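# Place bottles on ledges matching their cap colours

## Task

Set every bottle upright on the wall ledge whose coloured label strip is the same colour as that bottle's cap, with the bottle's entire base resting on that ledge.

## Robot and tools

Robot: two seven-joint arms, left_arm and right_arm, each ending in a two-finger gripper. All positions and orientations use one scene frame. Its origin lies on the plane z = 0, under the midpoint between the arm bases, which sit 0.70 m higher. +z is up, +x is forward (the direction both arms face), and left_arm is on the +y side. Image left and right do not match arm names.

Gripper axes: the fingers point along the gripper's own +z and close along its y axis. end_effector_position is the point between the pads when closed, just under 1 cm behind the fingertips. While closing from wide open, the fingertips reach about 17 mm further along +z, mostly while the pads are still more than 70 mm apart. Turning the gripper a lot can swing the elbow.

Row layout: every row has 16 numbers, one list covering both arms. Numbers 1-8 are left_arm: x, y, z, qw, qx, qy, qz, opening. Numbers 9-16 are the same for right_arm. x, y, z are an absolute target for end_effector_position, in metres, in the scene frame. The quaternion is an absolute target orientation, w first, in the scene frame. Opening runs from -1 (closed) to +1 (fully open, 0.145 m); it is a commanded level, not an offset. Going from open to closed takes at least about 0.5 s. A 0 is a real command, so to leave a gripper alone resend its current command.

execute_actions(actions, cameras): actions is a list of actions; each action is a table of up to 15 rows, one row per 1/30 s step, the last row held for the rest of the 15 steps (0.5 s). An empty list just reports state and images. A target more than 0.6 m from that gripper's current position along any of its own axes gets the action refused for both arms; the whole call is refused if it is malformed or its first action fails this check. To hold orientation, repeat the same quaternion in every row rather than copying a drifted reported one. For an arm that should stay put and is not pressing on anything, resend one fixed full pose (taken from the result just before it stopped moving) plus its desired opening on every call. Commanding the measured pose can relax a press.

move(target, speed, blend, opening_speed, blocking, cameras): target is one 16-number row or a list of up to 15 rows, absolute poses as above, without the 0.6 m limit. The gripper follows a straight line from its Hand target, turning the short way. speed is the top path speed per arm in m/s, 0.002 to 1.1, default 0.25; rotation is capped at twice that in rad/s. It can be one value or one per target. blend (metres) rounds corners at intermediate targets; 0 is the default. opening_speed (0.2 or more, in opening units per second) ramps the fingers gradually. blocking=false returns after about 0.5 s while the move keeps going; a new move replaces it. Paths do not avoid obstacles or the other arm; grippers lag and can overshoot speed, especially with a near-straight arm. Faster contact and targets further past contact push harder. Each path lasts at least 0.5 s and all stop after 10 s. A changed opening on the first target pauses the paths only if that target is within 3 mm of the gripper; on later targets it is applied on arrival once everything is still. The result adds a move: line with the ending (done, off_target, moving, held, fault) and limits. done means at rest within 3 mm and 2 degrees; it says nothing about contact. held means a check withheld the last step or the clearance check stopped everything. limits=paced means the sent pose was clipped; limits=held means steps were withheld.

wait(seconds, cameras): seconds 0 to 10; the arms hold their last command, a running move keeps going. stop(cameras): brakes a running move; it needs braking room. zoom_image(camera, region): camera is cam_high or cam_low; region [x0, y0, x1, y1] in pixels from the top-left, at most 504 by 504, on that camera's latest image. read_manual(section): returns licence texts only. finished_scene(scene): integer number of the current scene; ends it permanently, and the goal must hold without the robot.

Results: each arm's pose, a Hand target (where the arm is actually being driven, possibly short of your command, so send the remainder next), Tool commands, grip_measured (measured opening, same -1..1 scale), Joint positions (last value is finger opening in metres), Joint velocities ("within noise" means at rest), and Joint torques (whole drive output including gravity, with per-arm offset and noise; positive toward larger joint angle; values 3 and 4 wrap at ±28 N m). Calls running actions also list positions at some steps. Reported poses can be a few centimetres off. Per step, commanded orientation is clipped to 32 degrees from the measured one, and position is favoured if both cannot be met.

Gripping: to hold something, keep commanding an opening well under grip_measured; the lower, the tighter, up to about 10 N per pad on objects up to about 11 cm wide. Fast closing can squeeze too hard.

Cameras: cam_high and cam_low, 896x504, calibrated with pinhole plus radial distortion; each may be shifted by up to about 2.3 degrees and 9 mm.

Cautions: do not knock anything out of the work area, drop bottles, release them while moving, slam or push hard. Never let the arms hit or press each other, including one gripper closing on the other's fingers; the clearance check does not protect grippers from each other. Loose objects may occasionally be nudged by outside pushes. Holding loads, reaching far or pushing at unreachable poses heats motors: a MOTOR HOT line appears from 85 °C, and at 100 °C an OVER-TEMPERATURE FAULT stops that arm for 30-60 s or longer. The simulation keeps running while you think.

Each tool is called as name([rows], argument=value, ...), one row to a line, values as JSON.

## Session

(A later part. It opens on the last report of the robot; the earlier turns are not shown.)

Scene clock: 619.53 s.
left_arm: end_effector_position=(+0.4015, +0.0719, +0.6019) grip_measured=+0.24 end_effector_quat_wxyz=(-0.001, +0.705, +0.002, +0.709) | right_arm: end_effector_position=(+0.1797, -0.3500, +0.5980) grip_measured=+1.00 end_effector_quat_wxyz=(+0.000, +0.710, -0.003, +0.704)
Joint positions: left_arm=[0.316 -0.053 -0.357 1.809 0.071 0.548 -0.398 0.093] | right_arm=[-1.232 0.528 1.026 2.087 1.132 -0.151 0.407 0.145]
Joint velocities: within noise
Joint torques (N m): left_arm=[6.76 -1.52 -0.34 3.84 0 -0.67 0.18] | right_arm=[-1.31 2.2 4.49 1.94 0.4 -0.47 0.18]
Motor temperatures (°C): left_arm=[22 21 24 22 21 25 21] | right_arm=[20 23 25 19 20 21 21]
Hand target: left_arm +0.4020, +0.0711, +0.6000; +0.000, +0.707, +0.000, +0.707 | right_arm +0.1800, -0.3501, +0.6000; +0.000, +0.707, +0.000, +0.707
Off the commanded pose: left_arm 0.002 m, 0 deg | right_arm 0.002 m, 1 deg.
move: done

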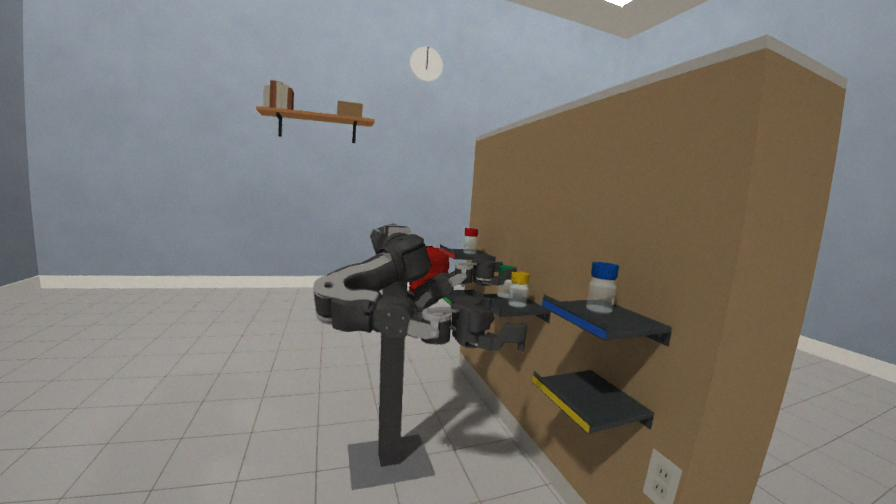

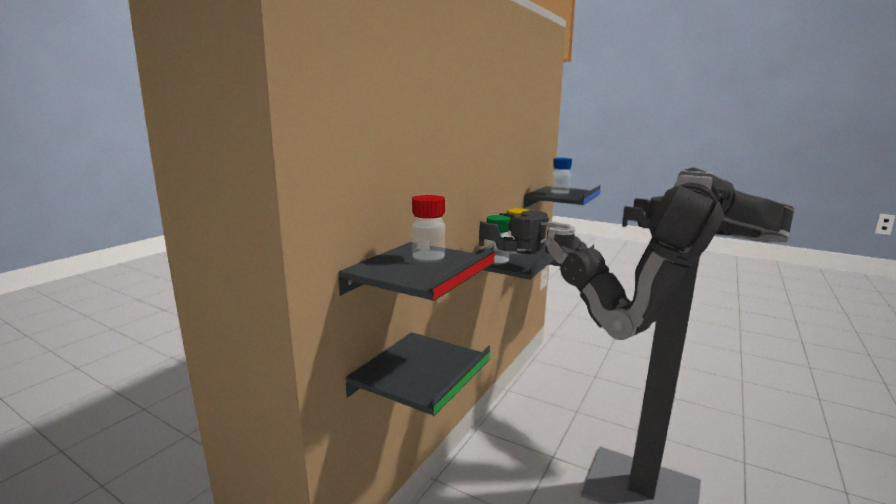

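move(target=[0.385,0.071,0.6,0,0.7071,0,0.7071,0.24,0.18,-0.35,0.6,0,0.7071,0,0.7071,1], speed=0.03)

zoom_image(camera="cam_low", region=[460, 190, 580, 280])

zoom_image(camera="cam_high", region=[460, 240, 560, 320])

Scene clock: 631.20 s.
left_arm: end_effector_position=(+0.3857, +0.0704, +0.6010) grip_measured=+0.24 end_effector_quat_wxyz=(+0.002, +0.706, +0.000, +0.709) | right_arm: end_effector_position=(+0.1797, -0.3500, +0.5980) grip_measured=+1.00 end_effector_quat_wxyz=(+0.000, +0.710, -0.003, +0.704)
Joint positions: left_arm=[0.252 -0.053 -0.372 1.887 0.052 0.565 -0.398 0.093] | right_arm=[-1.232 0.528 1.026 2.087 1.132 -0.151 0.407 0.145]
Joint velocities: within noise
Joint torques (N m): left_arm=[5.47 -1.46 -0.44 5.42 -0.08 -0.5 0.03] | right_arm=[-1.25 2.28 4.52 1.98 0.39 -0.48 0.16]
Motor temperatures (°C): left_arm=[23 21 23 22 21 25 21] | right_arm=[20 23 25 19 20 21 21]
Hand target: left_arm +0.3850, +0.0710, +0.5999; +0.000, +0.707, +0.000, +0.707 | right_arm +0.1800, -0.3501, +0.6000; +0.000, +0.707, +0.000, +0.707
Off the commanded pose: left_arm 0.001 m, 0 deg | right_arm 0.002 m, 1 deg.
move: done

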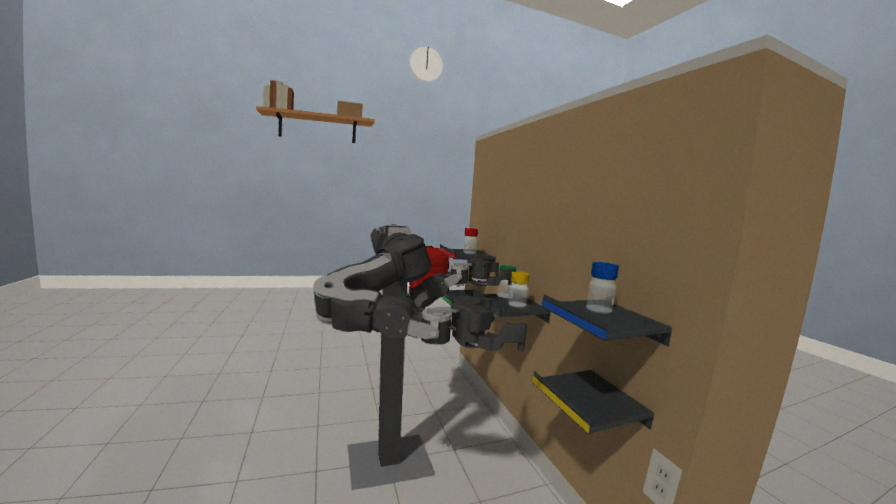

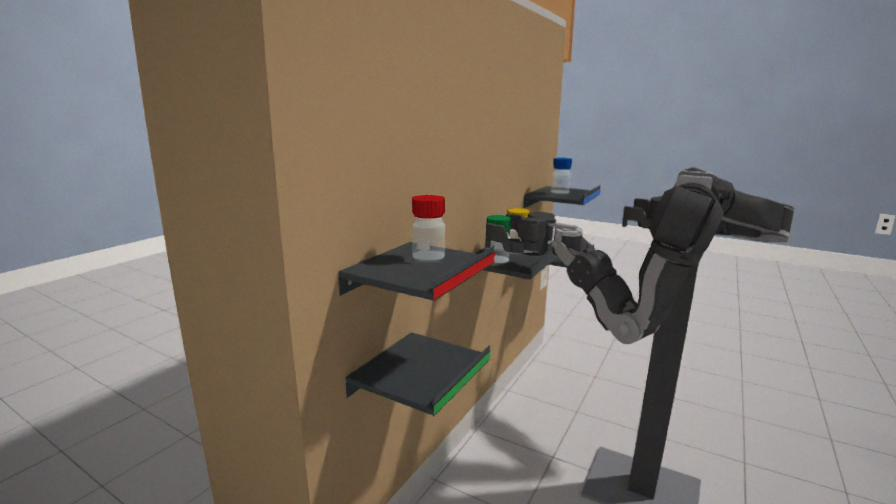

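Scaled by 4.200 from the camera's 896x504 image, which has a finer 1280x720 frame.

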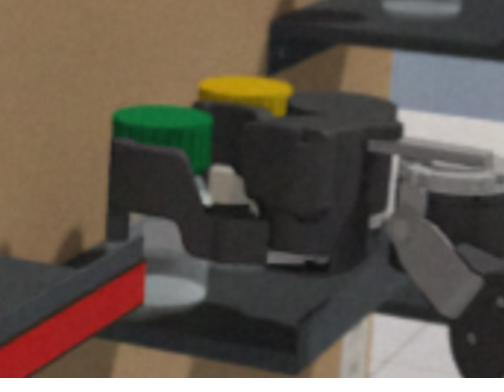

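Scaled by 5.040 from the camera's 896x504 image, which has a finer 1280x720 frame.

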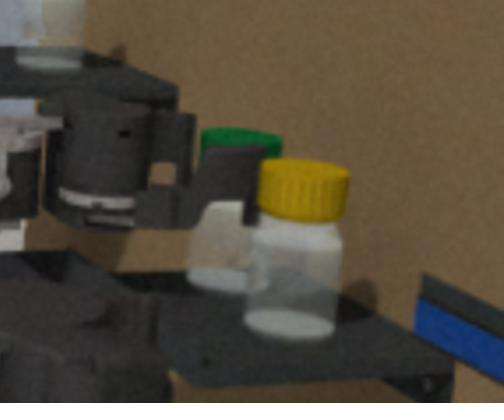

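move([
  [0.385,0.073,0.6,0,0.7071,0,0.7071,0.4,0.18,-0.35,0.6,0,0.7071,0,0.7071,1],
  [0.41,0.073,0.6,0,0.7071,0,0.7071,0.4,0.18,-0.35,0.6,0,0.7071,0,0.7071,1],
  [0.41,0.073,0.6,0,0.7071,0,0.7071,-0.8,0.18,-0.35,0.6,0,0.7071,0,0.7071,1],
], speed=0.06, opening_speed=0.9)

zoom_image(camera="cam_low", region=[460, 190, 580, 280])

zoom_image(camera="cam_high", region=[460, 240, 560, 320])

Scene clock: 644.90 s.
left_arm: end_effector_position=(+0.4093, +0.0724, +0.6019) grip_measured=-0.43 end_effector_quat_wxyz=(+0.002, +0.705, +0.000, +0.709) | right_arm: end_effector_position=(+0.1797, -0.3500, +0.5980) grip_measured=+1.00 end_effector_quat_wxyz=(+0.000, +0.710, -0.003, +0.704)
Joint positions: left_arm=[0.346 -0.05 -0.347 1.771 0.085 0.535 -0.384 0.043] | right_arm=[-1.232 0.528 1.026 2.087 1.132 -0.151 0.407 0.145]
Joint velocities: within noise
Joint torques (N m): left_arm=[7.11 -1.31 -0.17 3.86 -0.08 -0.64 0.07] | right_arm=[-1.15 2.25 4.51 1.92 0.43 -0.46 0.16]
Motor temperatures (°C): left_arm=[24 21 23 23 21 25 21] | right_arm=[20 23 25 19 20 21 21]
Hand target: left_arm +0.4099, +0.0730, +0.6000; +0.000, +0.707, +0.000, +0.707 | right_arm +0.1800, -0.3501, +0.6000; +0.000, +0.707, +0.000, +0.707
Off the commanded pose: left_arm 0.002 m, 0 deg | right_arm 0.002 m, 1 deg.
move: done

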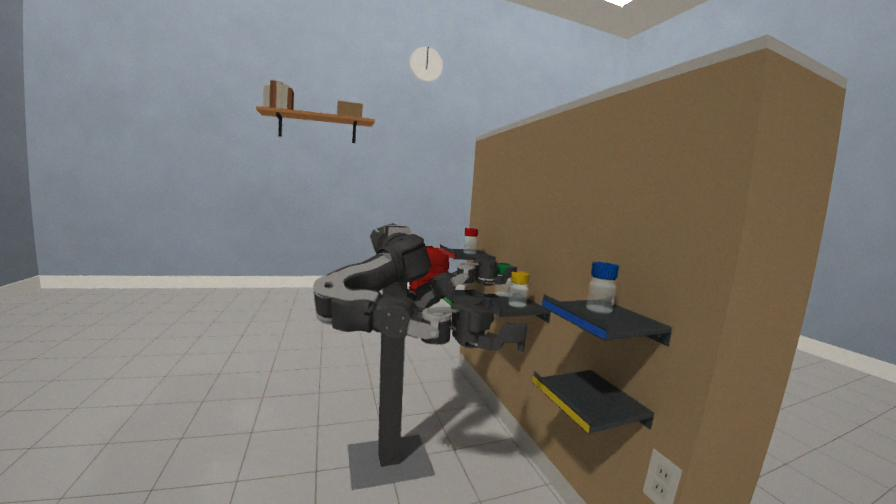

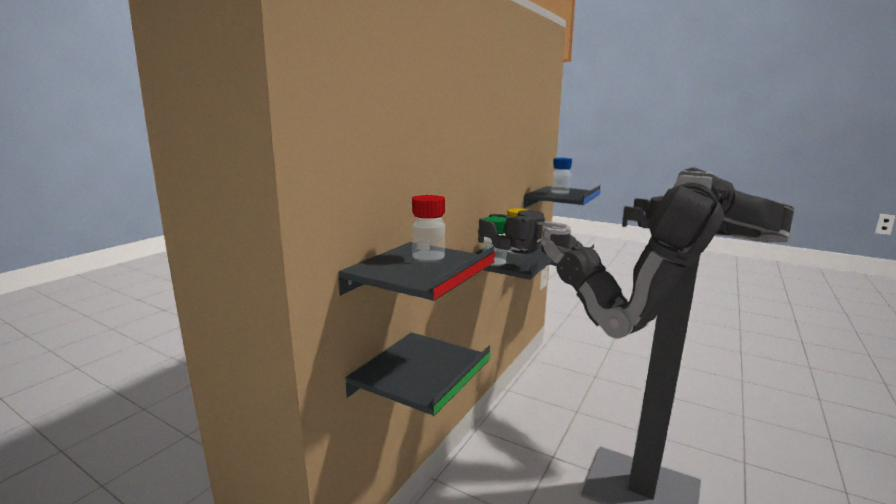

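Scaled by 4.200 from the camera's 896x504 image, which has a finer 1280x720 frame.

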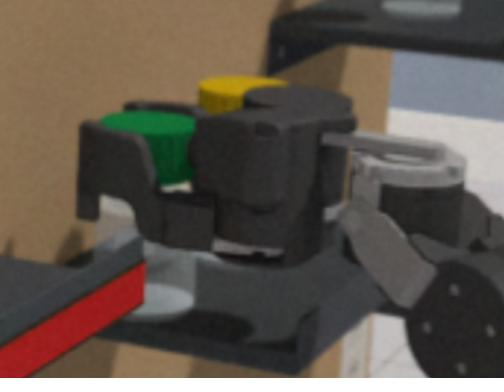

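Scaled by 5.040 from the camera's 896x504 image, which has a finer 1280x720 frame.

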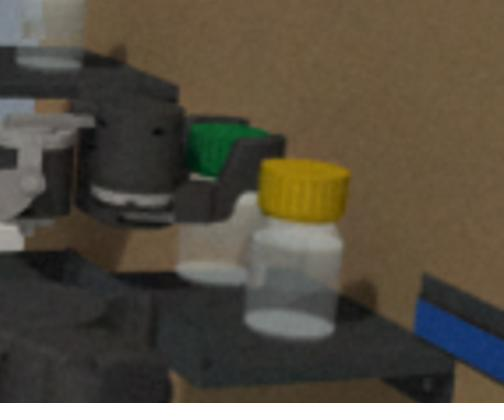

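move([
  [0.41,0.073,0.655,0,0.7071,0,0.7071,-0.85,0.18,-0.35,0.6,0,0.7071,0,0.7071,1],
  [0.26,0.085,0.655,0,0.7071,0,0.7071,-0.85,0.18,-0.35,0.6,0,0.7071,0,0.7071,1],
  [0.235,0.12,0.53,0.0923,0.701,-0.0923,0.701,-0.85,0.18,-0.35,0.6,0,0.7071,0,0.7071,1],
  [0.22,0.34,0.535,0,0.7071,0,0.7071,-0.85,0.18,-0.35,0.6,0,0.7071,0,0.7071,1],
], speed=[0.1,0.15,0.2,0.2])

zoom_image(camera="cam_low", region=[360, 230, 620, 420])

Scene clock: 664.13 s.
left_arm: end_effector_position=(+0.2206, +0.3391, +0.5341) grip_measured=-0.58 end_effector_quat_wxyz=(-0.019, +0.799, -0.004, +0.601) | right_arm: end_effector_position=(+0.1797, -0.3500, +0.5980) grip_measured=+1.00 end_effector_quat_wxyz=(+0.000, +0.710, -0.003, +0.704)
Joint positions: left_arm=[0.49 1.948 -1.564 2.056 1.424 -0.783 -0.208 0.032] | right_arm=[-1.232 0.528 1.026 2.087 1.132 -0.151 0.407 0.145]
Joint velocities: within noise
Joint torques (N m): left_arm=[2.07 6.87 0.96 0.53 0.08 -0.78 0.23] | right_arm=[-1.44 2.33 4.48 1.8 0.43 -0.48 0.17]
Motor temperatures (°C): left_arm=[24 22 23 23 21 25 21] | right_arm=[20 23 25 19 20 21 21]
Hand target: left_arm +0.2204, +0.3399, +0.5352; -0.020, +0.798, -0.004, +0.603 | right_arm +0.1800, -0.3501, +0.6000; +0.000, +0.707, +0.000, +0.707
Off the commanded pose: left_arm 0.001 m, 16 deg | right_arm 0.002 m, 1 deg.
joint sent to its limit (left arm) — joint 3 (upper arm roll), lower limit; joint 6 (wrist pitch), lower limit. The joint targets are off in orientation, not in position.
move: off_target (left_arm)

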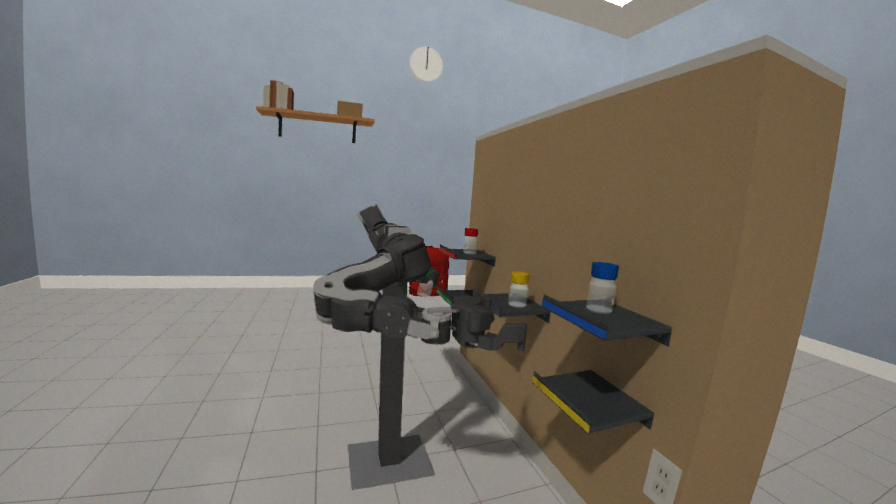

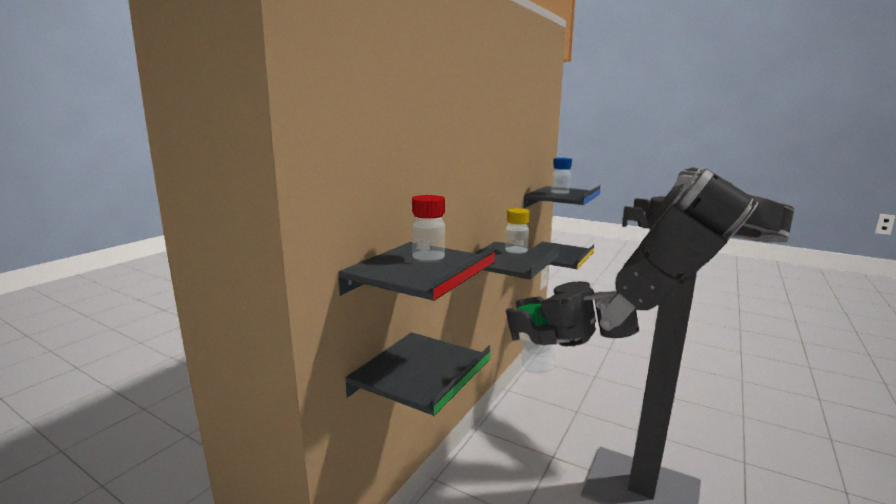

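Scaled by 1.938 from the camera's 896x504 image, which has a finer 1280x720 frame.

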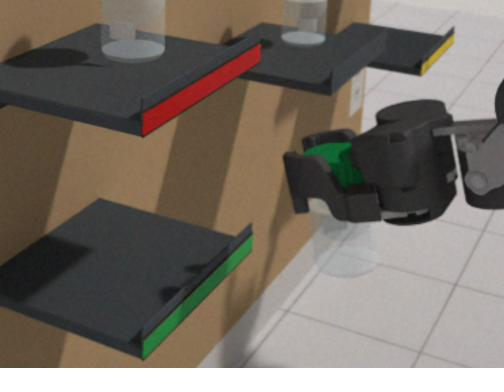

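move([
  [0.25,0.12,0.56,0.0923,0.69,-0.0923,0.71,-0.85,0.18,-0.35,0.6,0,0.7071,0,0.7071,1],
  [0.26,0.12,0.45,0.0923,0.69,-0.0923,0.71,-0.85,0.18,-0.35,0.6,0,0.7071,0,0.7071,1],
  [0.26,0.25,0.45,0,0.7071,0,0.7071,-0.85,0.18,-0.35,0.6,0,0.7071,0,0.7071,1],
  [0.25,0.35,0.535,0,0.7071,0,0.7071,-0.85,0.18,-0.35,0.6,0,0.7071,0,0.7071,1],
], speed=0.22)

zoom_image(camera="cam_low", region=[360, 230, 620, 420])

Scene clock: 678.53 s.
left_arm: end_effector_position=(+0.2496, +0.3505, +0.5332) grip_measured=-0.58 end_effector_quat_wxyz=(-0.002, +0.710, +0.001, +0.704) | right_arm: end_effector_position=(+0.1797, -0.3500, +0.5980) grip_measured=+1.00 end_effector_quat_wxyz=(+0.000, +0.710, -0.003, +0.704)
Joint positions: left_arm=[-1.308 1.201 0.549 1.813 1.221 -0.706 -0.057 0.032] | right_arm=[-1.232 0.528 1.026 2.087 1.132 -0.151 0.407 0.145]
Joint velocities: within noise
Joint torques (N m): left_arm=[1.46 1.81 2.91 2.02 0.13 -0.78 0.23] | right_arm=[-1.28 2.31 4.4 1.89 0.41 -0.49 0.18]
Motor temperatures (°C): left_arm=[23 23 23 22 21 25 21] | right_arm=[20 23 25 19 20 21 21]
Hand target: left_arm +0.2500, +0.3500, +0.5350; +0.000, +0.707, +0.000, +0.707 | right_arm +0.1800, -0.3501, +0.6000; +0.000, +0.707, +0.000, +0.707
Off the commanded pose: left_arm 0.002 m, 0 deg | right_arm 0.002 m, 1 deg.
move: done

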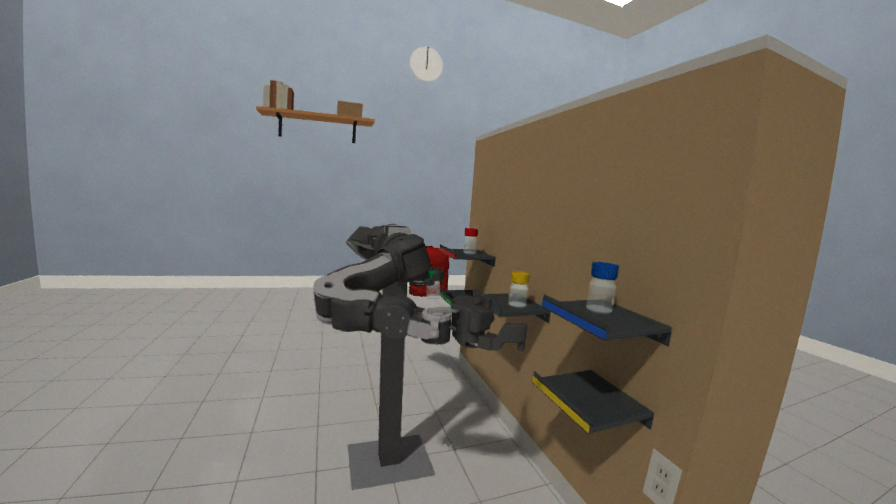

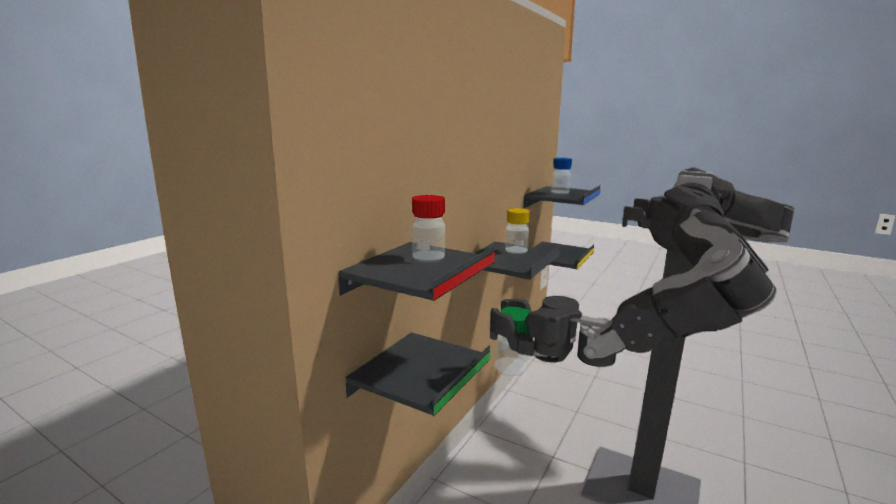

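Scaled by 1.938 from the camera's 896x504 image, which has a finer 1280x720 frame.

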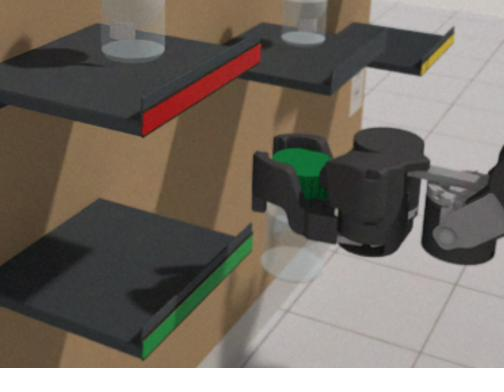

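move(target=[0.25,0.352,0.54,0,0.7431,0,0.6691,-0.85,0.18,-0.35,0.6,0,0.7071,0,0.7071,1], speed=0.15)

zoom_image(camera="cam_low", region=[460, 270, 580, 390])

Scene clock: 693.90 s.
left_arm: end_effector_position=(+0.2500, +0.3529, +0.5385) grip_measured=-0.58 end_effector_quat_wxyz=(-0.002, +0.745, +0.001, +0.667) | right_arm: end_effector_position=(+0.1797, -0.3500, +0.5980) grip_measured=+1.00 end_effector_quat_wxyz=(+0.000, +0.710, -0.003, +0.704)
Joint positions: left_arm=[-1.408 1.153 0.74 1.873 1.259 -0.508 -0.018 0.032] | right_arm=[-1.232 0.528 1.026 2.087 1.132 -0.151 0.407 0.145]
Joint velocities: within noise
Joint torques (N m): left_arm=[1.09 0.94 2.93 2.25 0.15 -0.78 0.23] | right_arm=[-1.46 2.12 4.48 1.94 0.43 -0.45 0.15]
Motor temperatures (°C): left_arm=[22 22 24 22 21 25 21] | right_arm=[20 23 25 19 20 21 21]
Hand target: left_arm +0.2500, +0.3520, +0.5399; +0.000, +0.743, +0.000, +0.669 | right_arm +0.1800, -0.3501, +0.6000; +0.000, +0.707, +0.000, +0.707
Off the commanded pose: left_arm 0.002 m, 0 deg | right_arm 0.002 m, 1 deg.
move: done

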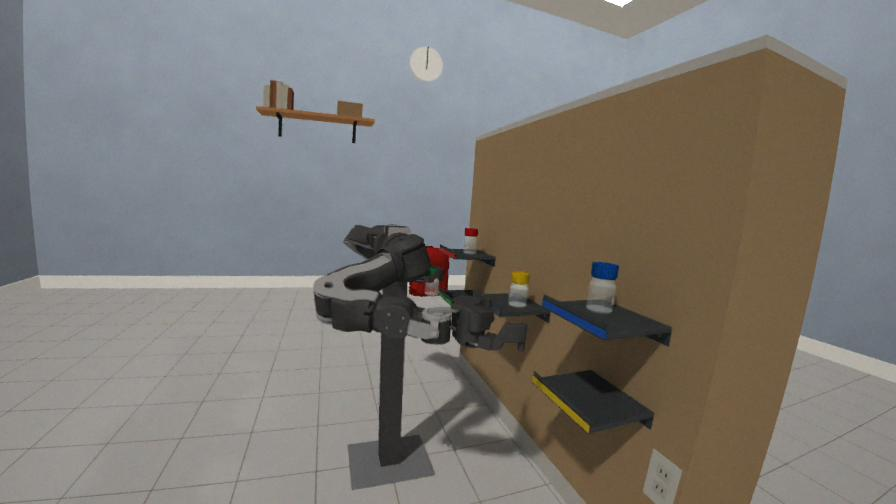

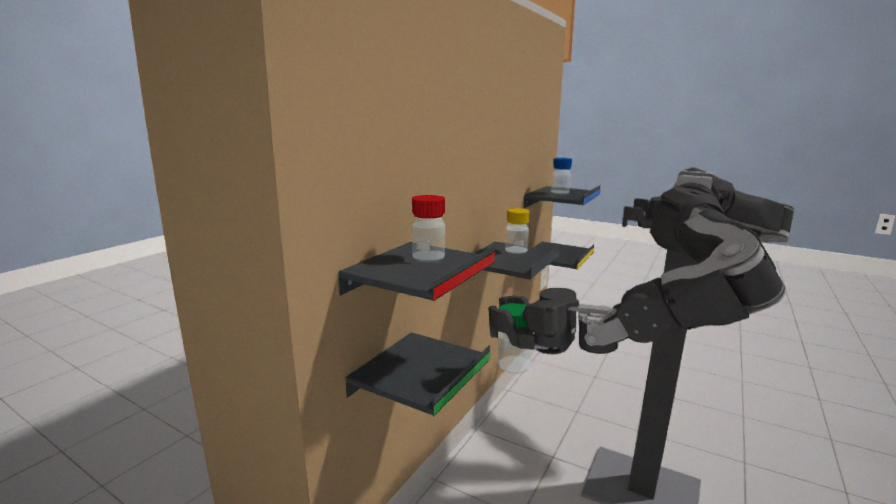

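Scaled by 4.200 from the camera's 896x504 image, which has a finer 1280x720 frame.

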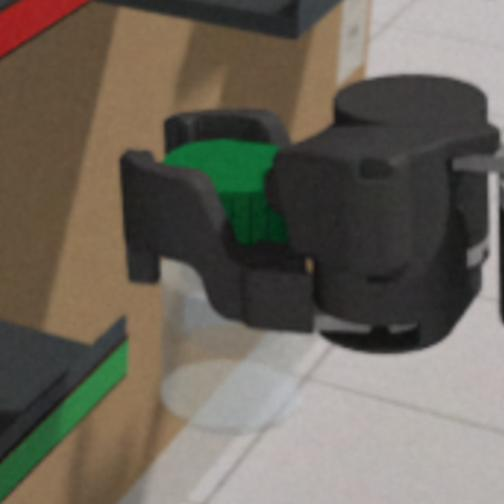

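move([
  [0.26,0.25,0.47,0,0.7431,0,0.6691,-0.9,0.18,-0.35,0.6,0,0.7071,0,0.7071,1],
  [0.25,0.12,0.5,0.0923,0.73,-0.0923,0.67,-0.9,0.18,-0.35,0.6,0,0.7071,0,0.7071,1],
  [0.25,0.1,0.68,0.0923,0.73,-0.0923,0.67,-0.9,0.18,-0.35,0.6,0,0.7071,0,0.7071,1],
  [0.285,0.07,0.68,0,0.7431,0,0.6691,-0.9,0.18,-0.35,0.6,0,0.7071,0,0.7071,1],
], speed=0.2)

zoom_image(camera="cam_low", region=[460, 160, 600, 280])

zoom_image(camera="cam_high", region=[430, 210, 570, 320])

Scene clock: 738.50 s.
left_arm: end_effector_position=(+0.2855, +0.0676, +0.6783) grip_measured=-0.59 end_effector_quat_wxyz=(+0.006, +0.709, +0.016, +0.705) | right_arm: end_effector_position=(+0.1797, -0.3500, +0.5980) grip_measured=+1.00 end_effector_quat_wxyz=(+0.000, +0.710, -0.003, +0.704)
Joint positions: left_arm=[0.603 0.278 -0.87 2.432 1.011 0.782 -1.576 0.031] | right_arm=[-1.232 0.528 1.026 2.087 1.132 -0.151 0.407 0.145]
Joint velocities: within noise
Joint torques (N m): left_arm=[6.16 -0.09 1.61 2.39 -0.34 -0.02 -0.02] | right_arm=[-1.36 2.23 4.48 1.95 0.41 -0.46 0.16]
Motor temperatures (°C): left_arm=[22 21 25 22 21 26 21] | right_arm=[20 23 26 19 20 21 21]
Hand target: left_arm +0.2859, +0.0697, +0.6797; +0.002, +0.707, +0.019, +0.707 | right_arm +0.1800, -0.3501, +0.6000; +0.000, +0.707, +0.000, +0.707
Off the commanded pose: left_arm 0.003 m, 6 deg | right_arm 0.002 m, 1 deg.
joint read past its limit (left arm) — joint 4 (elbow), upper limit, where the elbow is as bent as it goes.
joint sent to its limit (left arm) — joint 4 (elbow), upper limit, where the elbow is as bent as it goes; joint 6 (wrist pitch), upper limit; joint 7 (wrist yaw), lower limit. The joint targets are off in orientation, not in position.
move: off_target (left_arm); limits=paced

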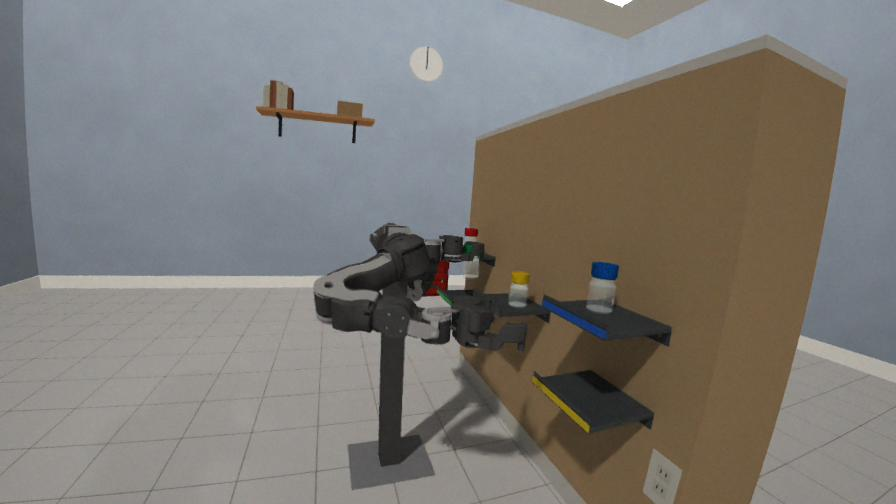

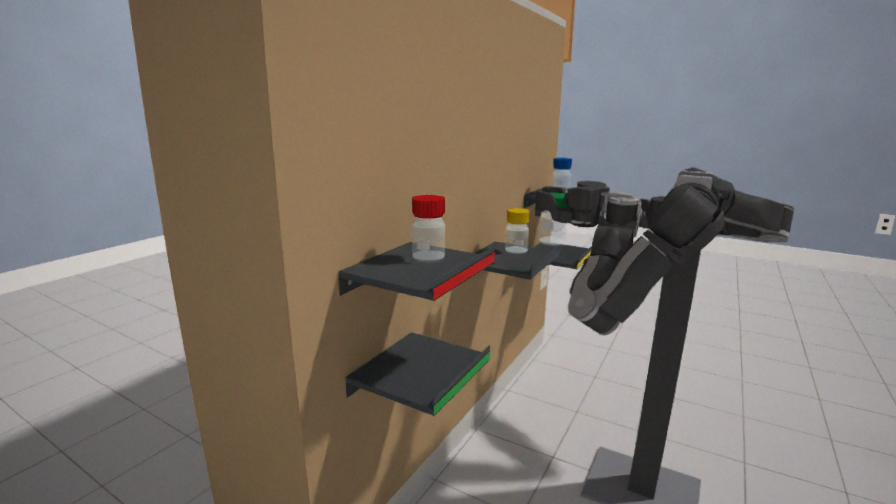

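Scaled by 3.600 from the camera's 896x504 image, which has a finer 1280x720 frame.

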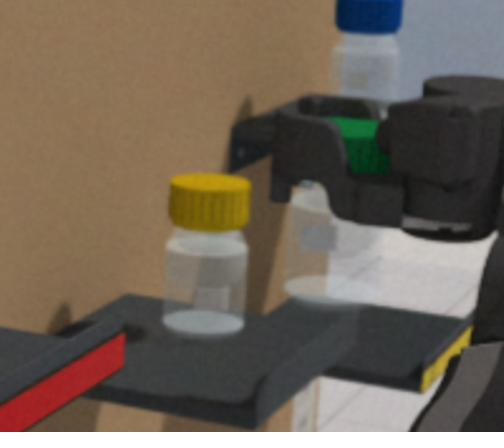

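Scaled by 3.600 from the camera's 896x504 image, which has a finer 1280x720 frame.

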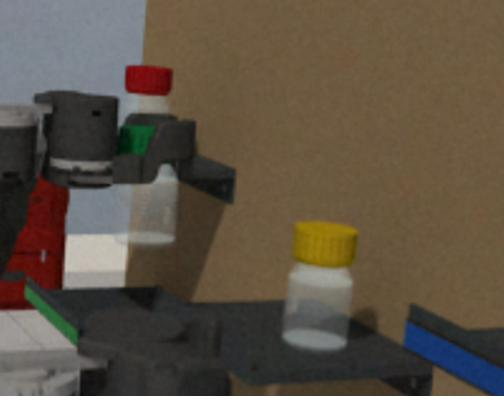

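move([
  [0.34,0.07,0.672,0,0.7431,0,0.6691,-0.9,0.18,-0.35,0.6,0,0.7071,0,0.7071,1],
  [0.395,0.072,0.672,0,0.7431,0,0.6691,-0.9,0.18,-0.35,0.6,0,0.7071,0,0.7071,1],
  [0.395,0.072,0.642,0,0.7431,0,0.6691,-0.9,0.18,-0.35,0.6,0,0.7071,0,0.7071,1],
], speed=0.12)

zoom_image(camera="cam_low", region=[460, 160, 600, 280])

zoom_image(camera="cam_high", region=[430, 210, 570, 320])

Scene clock: 749.77 s.
left_arm: end_effector_position=(+0.3946, +0.0722, +0.6411) grip_measured=-0.59 end_effector_quat_wxyz=(-0.001, +0.745, +0.000, +0.667) | right_arm: end_effector_position=(+0.1797, -0.3500, +0.5980) grip_measured=+1.00 end_effector_quat_wxyz=(+0.000, +0.710, -0.003, +0.704)
Joint positions: left_arm=[0.784 0.392 -0.82 1.925 1.053 0.566 -1.139 0.031] | right_arm=[-1.232 0.528 1.026 2.087 1.132 -0.151 0.407 0.145]
Joint velocities: within noise
Joint torques (N m): left_arm=[8.53 0.12 1.78 2.84 -0.49 -0.5 0.23] | right_arm=[-1.28 2.23 4.44 1.88 0.42 -0.48 0.15]
Motor temperatures (°C): left_arm=[23 21 25 22 22 25 21] | right_arm=[20 23 26 19 20 21 21]
Hand target: left_arm +0.3950, +0.0719, +0.6421; +0.000, +0.743, +0.000, +0.669 | right_arm +0.1800, -0.3501, +0.6000; +0.000, +0.707, +0.000, +0.707
Off the commanded pose: left_arm 0.001 m, 0 deg | right_arm 0.002 m, 1 deg.
move: done

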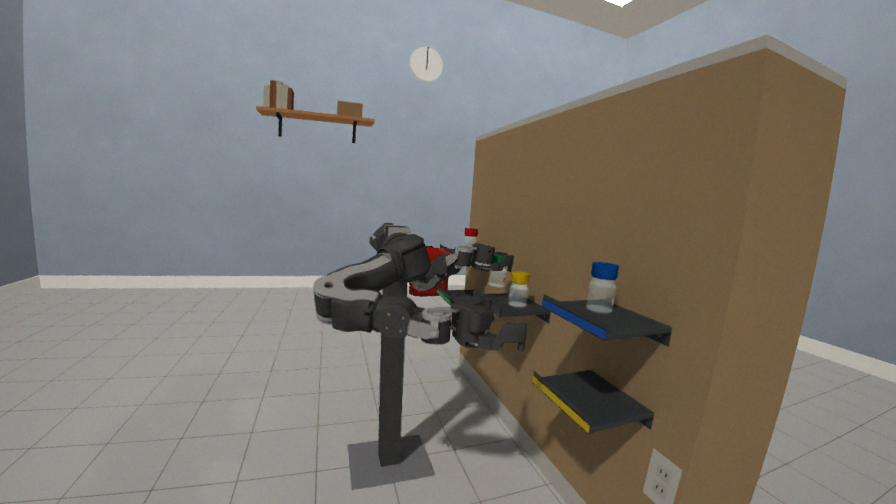

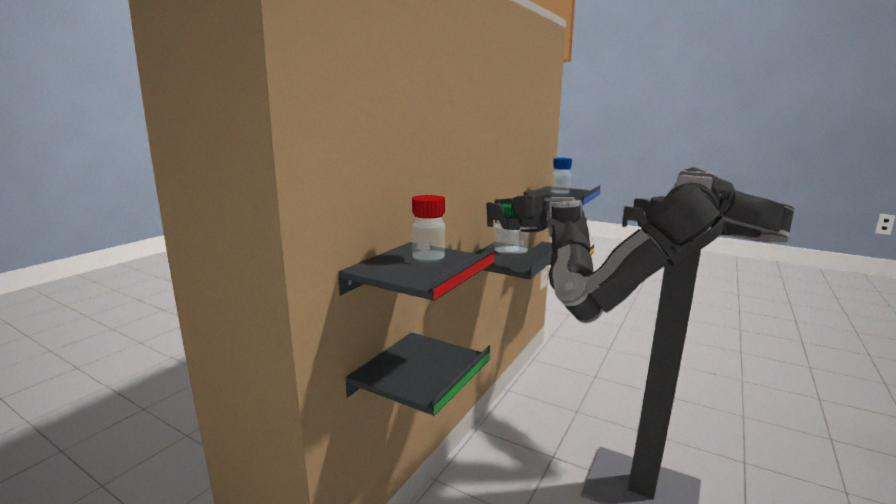

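Scaled by 3.600 from the camera's 896x504 image, which has a finer 1280x720 frame.

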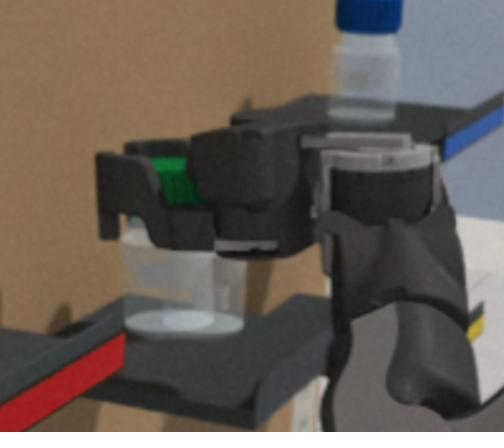

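Scaled by 3.600 from the camera's 896x504 image, which has a finer 1280x720 frame.

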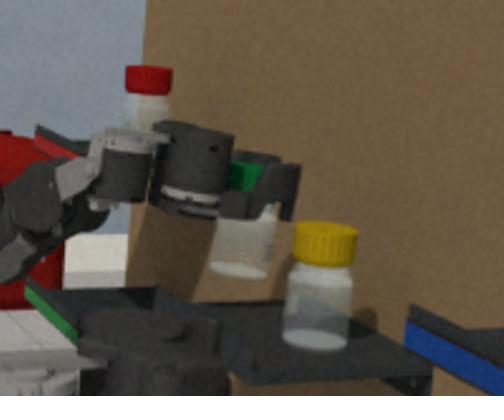

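move([
  [0.395,0.072,0.625,0,0.7431,0,0.6691,-0.9,0.18,-0.35,0.6,0,0.7071,0,0.7071,1],
  [0.395,0.072,0.61,0,0.7431,0,0.6691,-0.9,0.18,-0.35,0.6,0,0.7071,0,0.7071,1],
], speed=[0.05,0.025])

zoom_image(camera="cam_low", region=[460, 160, 600, 280])

zoom_image(camera="cam_high", region=[460, 240, 560, 320])

Scene clock: 758.73 s.
left_arm: end_effector_position=(+0.3947, +0.0720, +0.6108) grip_measured=-0.59 end_effector_quat_wxyz=(+0.000, +0.744, +0.001, +0.668) | right_arm: end_effector_position=(+0.1797, -0.3500, +0.5980) grip_measured=+1.00 end_effector_quat_wxyz=(+0.000, +0.710, -0.003, +0.704)
Joint positions: left_arm=[0.723 0.429 -0.891 1.889 0.979 0.438 -1.09 0.031] | right_arm=[-1.232 0.528 1.026 2.087 1.132 -0.151 0.407 0.145]
Joint velocities: within noise
Joint torques (N m): left_arm=[7.61 0.38 1.63 2.86 -0.5 -0.54 0.23] | right_arm=[-1.44 2.41 4.44 1.91 0.41 -0.46 0.16]
Motor temperatures (°C): left_arm=[24 21 24 22 22 25 21] | right_arm=[20 23 26 19 20 21 21]
Hand target: left_arm +0.3950, +0.0719, +0.6100; +0.000, +0.743, +0.000, +0.669 | right_arm +0.1800, -0.3501, +0.6000; +0.000, +0.707, +0.000, +0.707
Off the commanded pose: left_arm 0.001 m, 0 deg | right_arm 0.002 m, 1 deg.
move: done

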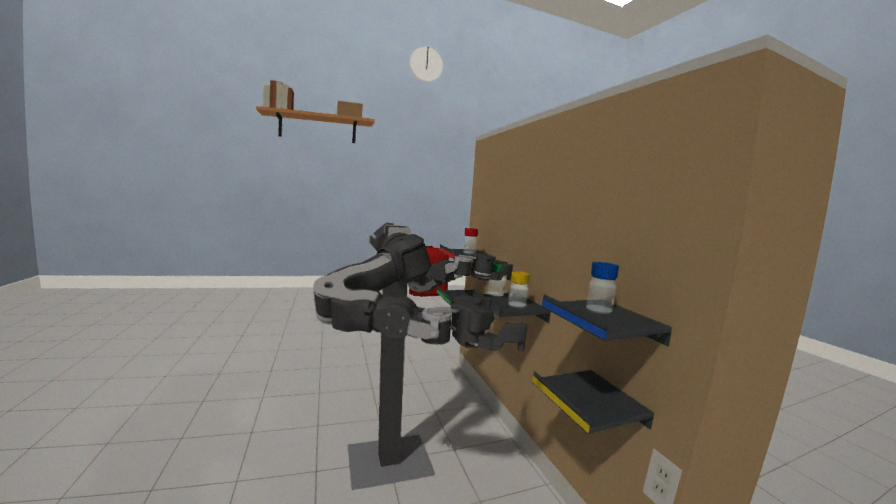

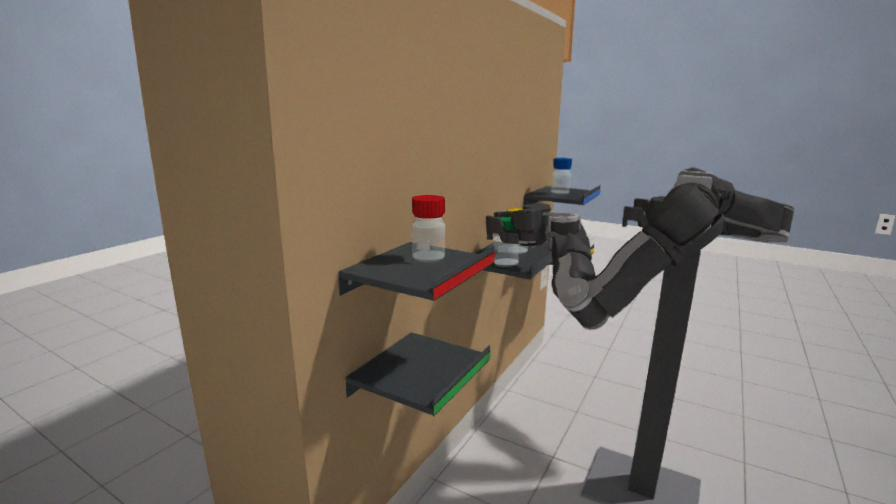

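Scaled by 3.600 from the camera's 896x504 image, which has a finer 1280x720 frame.

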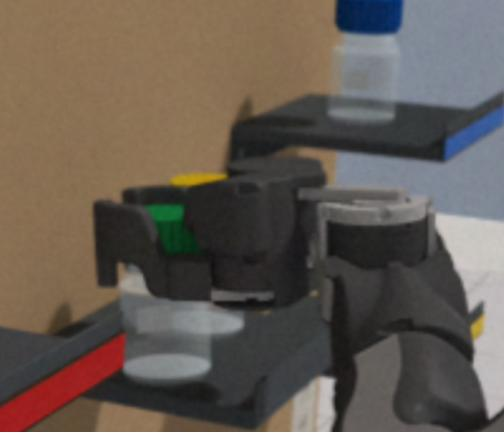

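Scaled by 5.040 from the camera's 896x504 image, which has a finer 1280x720 frame.

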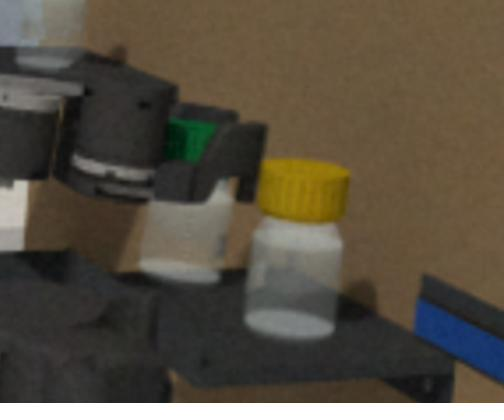

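move(target=[0.397,0.069,0.6,0,0.7431,0,0.6691,-0.9,0.18,-0.35,0.6,0,0.7071,0,0.7071,1], speed=0.025, cameras=["cam_low"])

zoom_image(camera="cam_low", region=[460, 160, 600, 280])

Scene clock: 768.03 s.
left_arm: end_effector_position=(+0.3973, +0.0714, +0.6093) grip_measured=-0.59 end_effector_quat_wxyz=(-0.002, +0.733, +0.005, +0.680) | right_arm: end_effector_position=(+0.1797, -0.3500, +0.5980) grip_measured=+1.00 end_effector_quat_wxyz=(+0.000, +0.710, -0.003, +0.704)
Joint positions: left_arm=[0.721 0.425 -0.912 1.863 0.936 0.39 -1.078 0.031] | right_arm=[-1.232 0.528 1.026 2.087 1.132 -0.151 0.407 0.145]
Joint velocities: within noise
Joint torques (N m): left_arm=[5.47 -0.2 1.09 1.8 0.04 -0.25 0.31] | right_arm=[-1.41 2.23 4.48 1.88 0.43 -0.49 0.16]
Motor temperatures (°C): left_arm=[25 21 24 22 22 25 21] | right_arm=[20 23 26 19 20 21 21]
Hand target: left_arm +0.3968, +0.0690, +0.6001; +0.000, +0.743, +0.000, +0.669 | right_arm +0.1800, -0.3501, +0.6000; +0.000, +0.707, +0.000, +0.707
Off the commanded pose: left_arm 0.010 m, 2 deg | right_arm 0.002 m, 1 deg.
move: off_target (left_arm)
Images, in order (width x height): cam_low 896x504.

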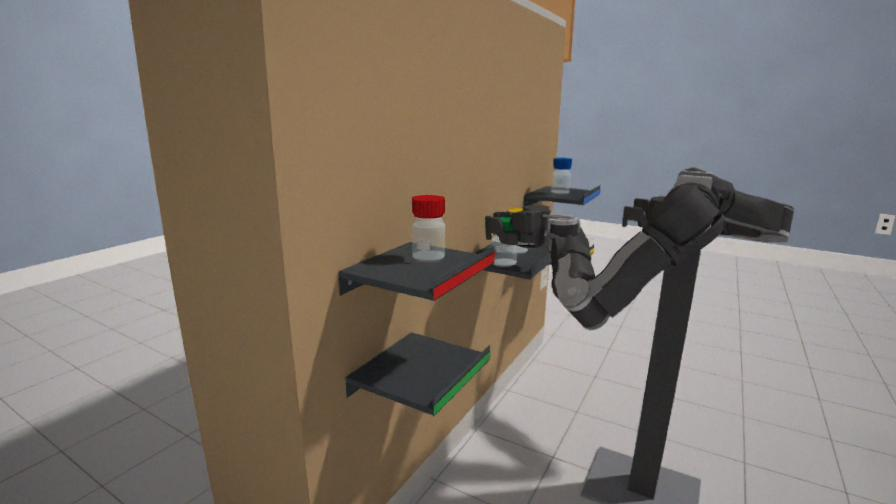

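Scaled by 3.600 from the camera's 896x504 image, which has a finer 1280x720 frame.

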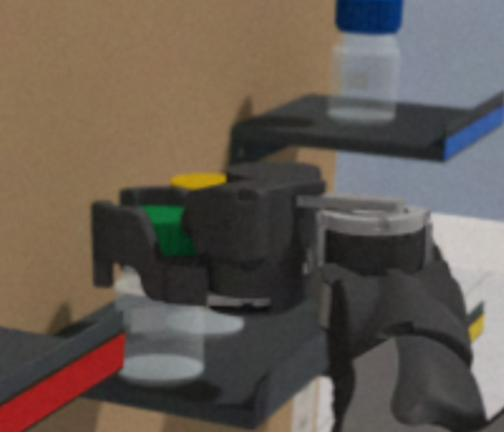

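move([
  [0.397,0.071,0.607,0,0.736,0,0.677,-0.9,0.18,-0.35,0.6,0,0.7071,0,0.7071,1],
  [0.397,0.071,0.607,0,0.736,0,0.677,0.35,0.18,-0.35,0.6,0,0.7071,0,0.7071,1],
], speed=0.04, opening_speed=0.8, cameras=["cam_low","cam_high"])

zoom_image(camera="cam_low", region=[460, 160, 600, 280])

zoom_image(camera="cam_high", region=[460, 240, 560, 320])

Scene clock: 782.40 s.
left_arm: end_effector_position=(+0.3974, +0.0718, +0.6086) grip_measured=+0.35 end_effector_quat_wxyz=(-0.001, +0.734, +0.003, +0.679) | right_arm: end_effector_position=(+0.1797, -0.3500, +0.5980) grip_measured=+1.00 end_effector_quat_wxyz=(+0.000, +0.710, -0.003, +0.704)
Joint positions: left_arm=[0.721 0.432 -0.912 1.865 0.941 0.39 -1.071 0.101] | right_arm=[-1.232 0.528 1.026 2.087 1.132 -0.151 0.407 0.145]
Joint velocities: within noise
Joint torques (N m): left_arm=[7.53 0.38 1.83 3.62 -0.26 -0.31 0.18] | right_arm=[-1.38 2.2 4.55 1.98 0.41 -0.45 0.17]
Motor temperatures (°C): left_arm=[24 21 24 21 22 25 21] | right_arm=[20 23 26 19 20 21 21]
Hand target: left_arm +0.3970, +0.0711, +0.6070; +0.000, +0.736, +0.000, +0.677 | right_arm +0.1800, -0.3501, +0.6000; +0.000, +0.707, +0.000, +0.707
Off the commanded pose: left_arm 0.002 m, 0 deg | right_arm 0.002 m, 1 deg.
move: done

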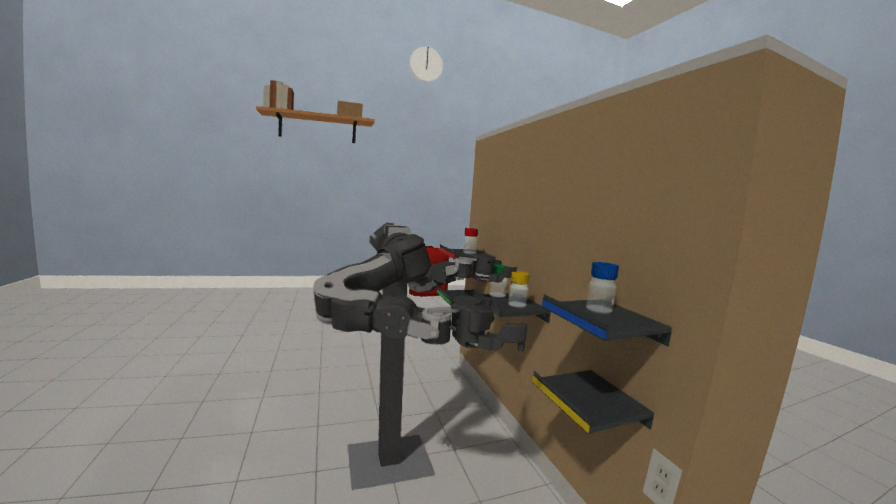

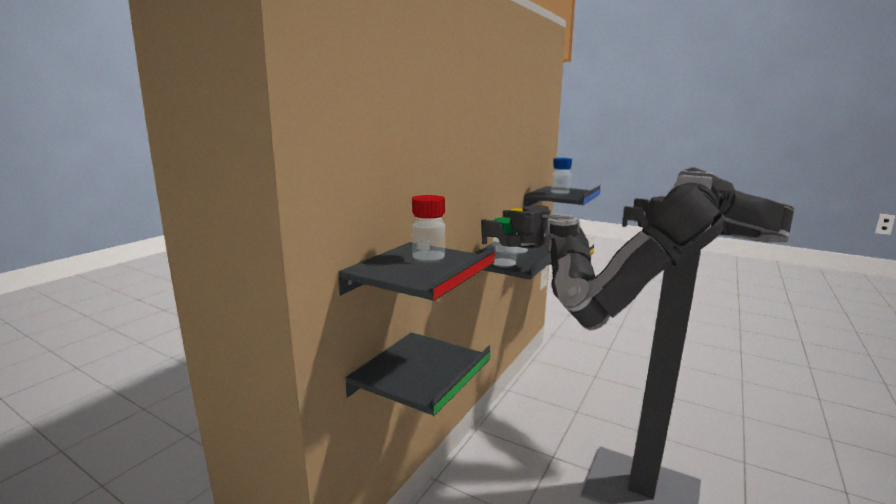

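Scaled by 3.600 from the camera's 896x504 image, which has a finer 1280x720 frame.

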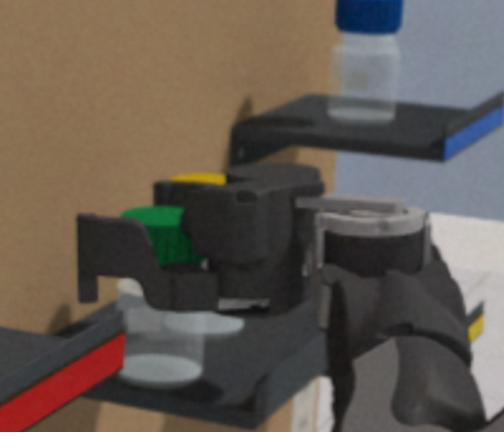

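Scaled by 5.040 from the camera's 896x504 image, which has a finer 1280x720 frame.

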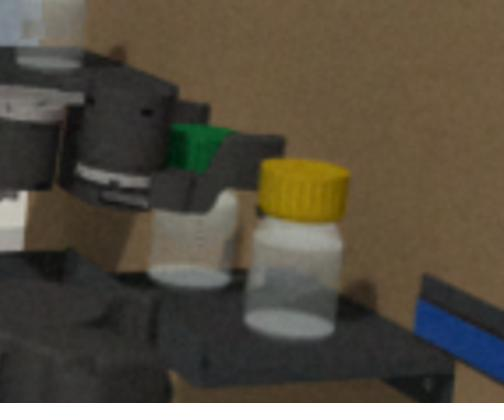

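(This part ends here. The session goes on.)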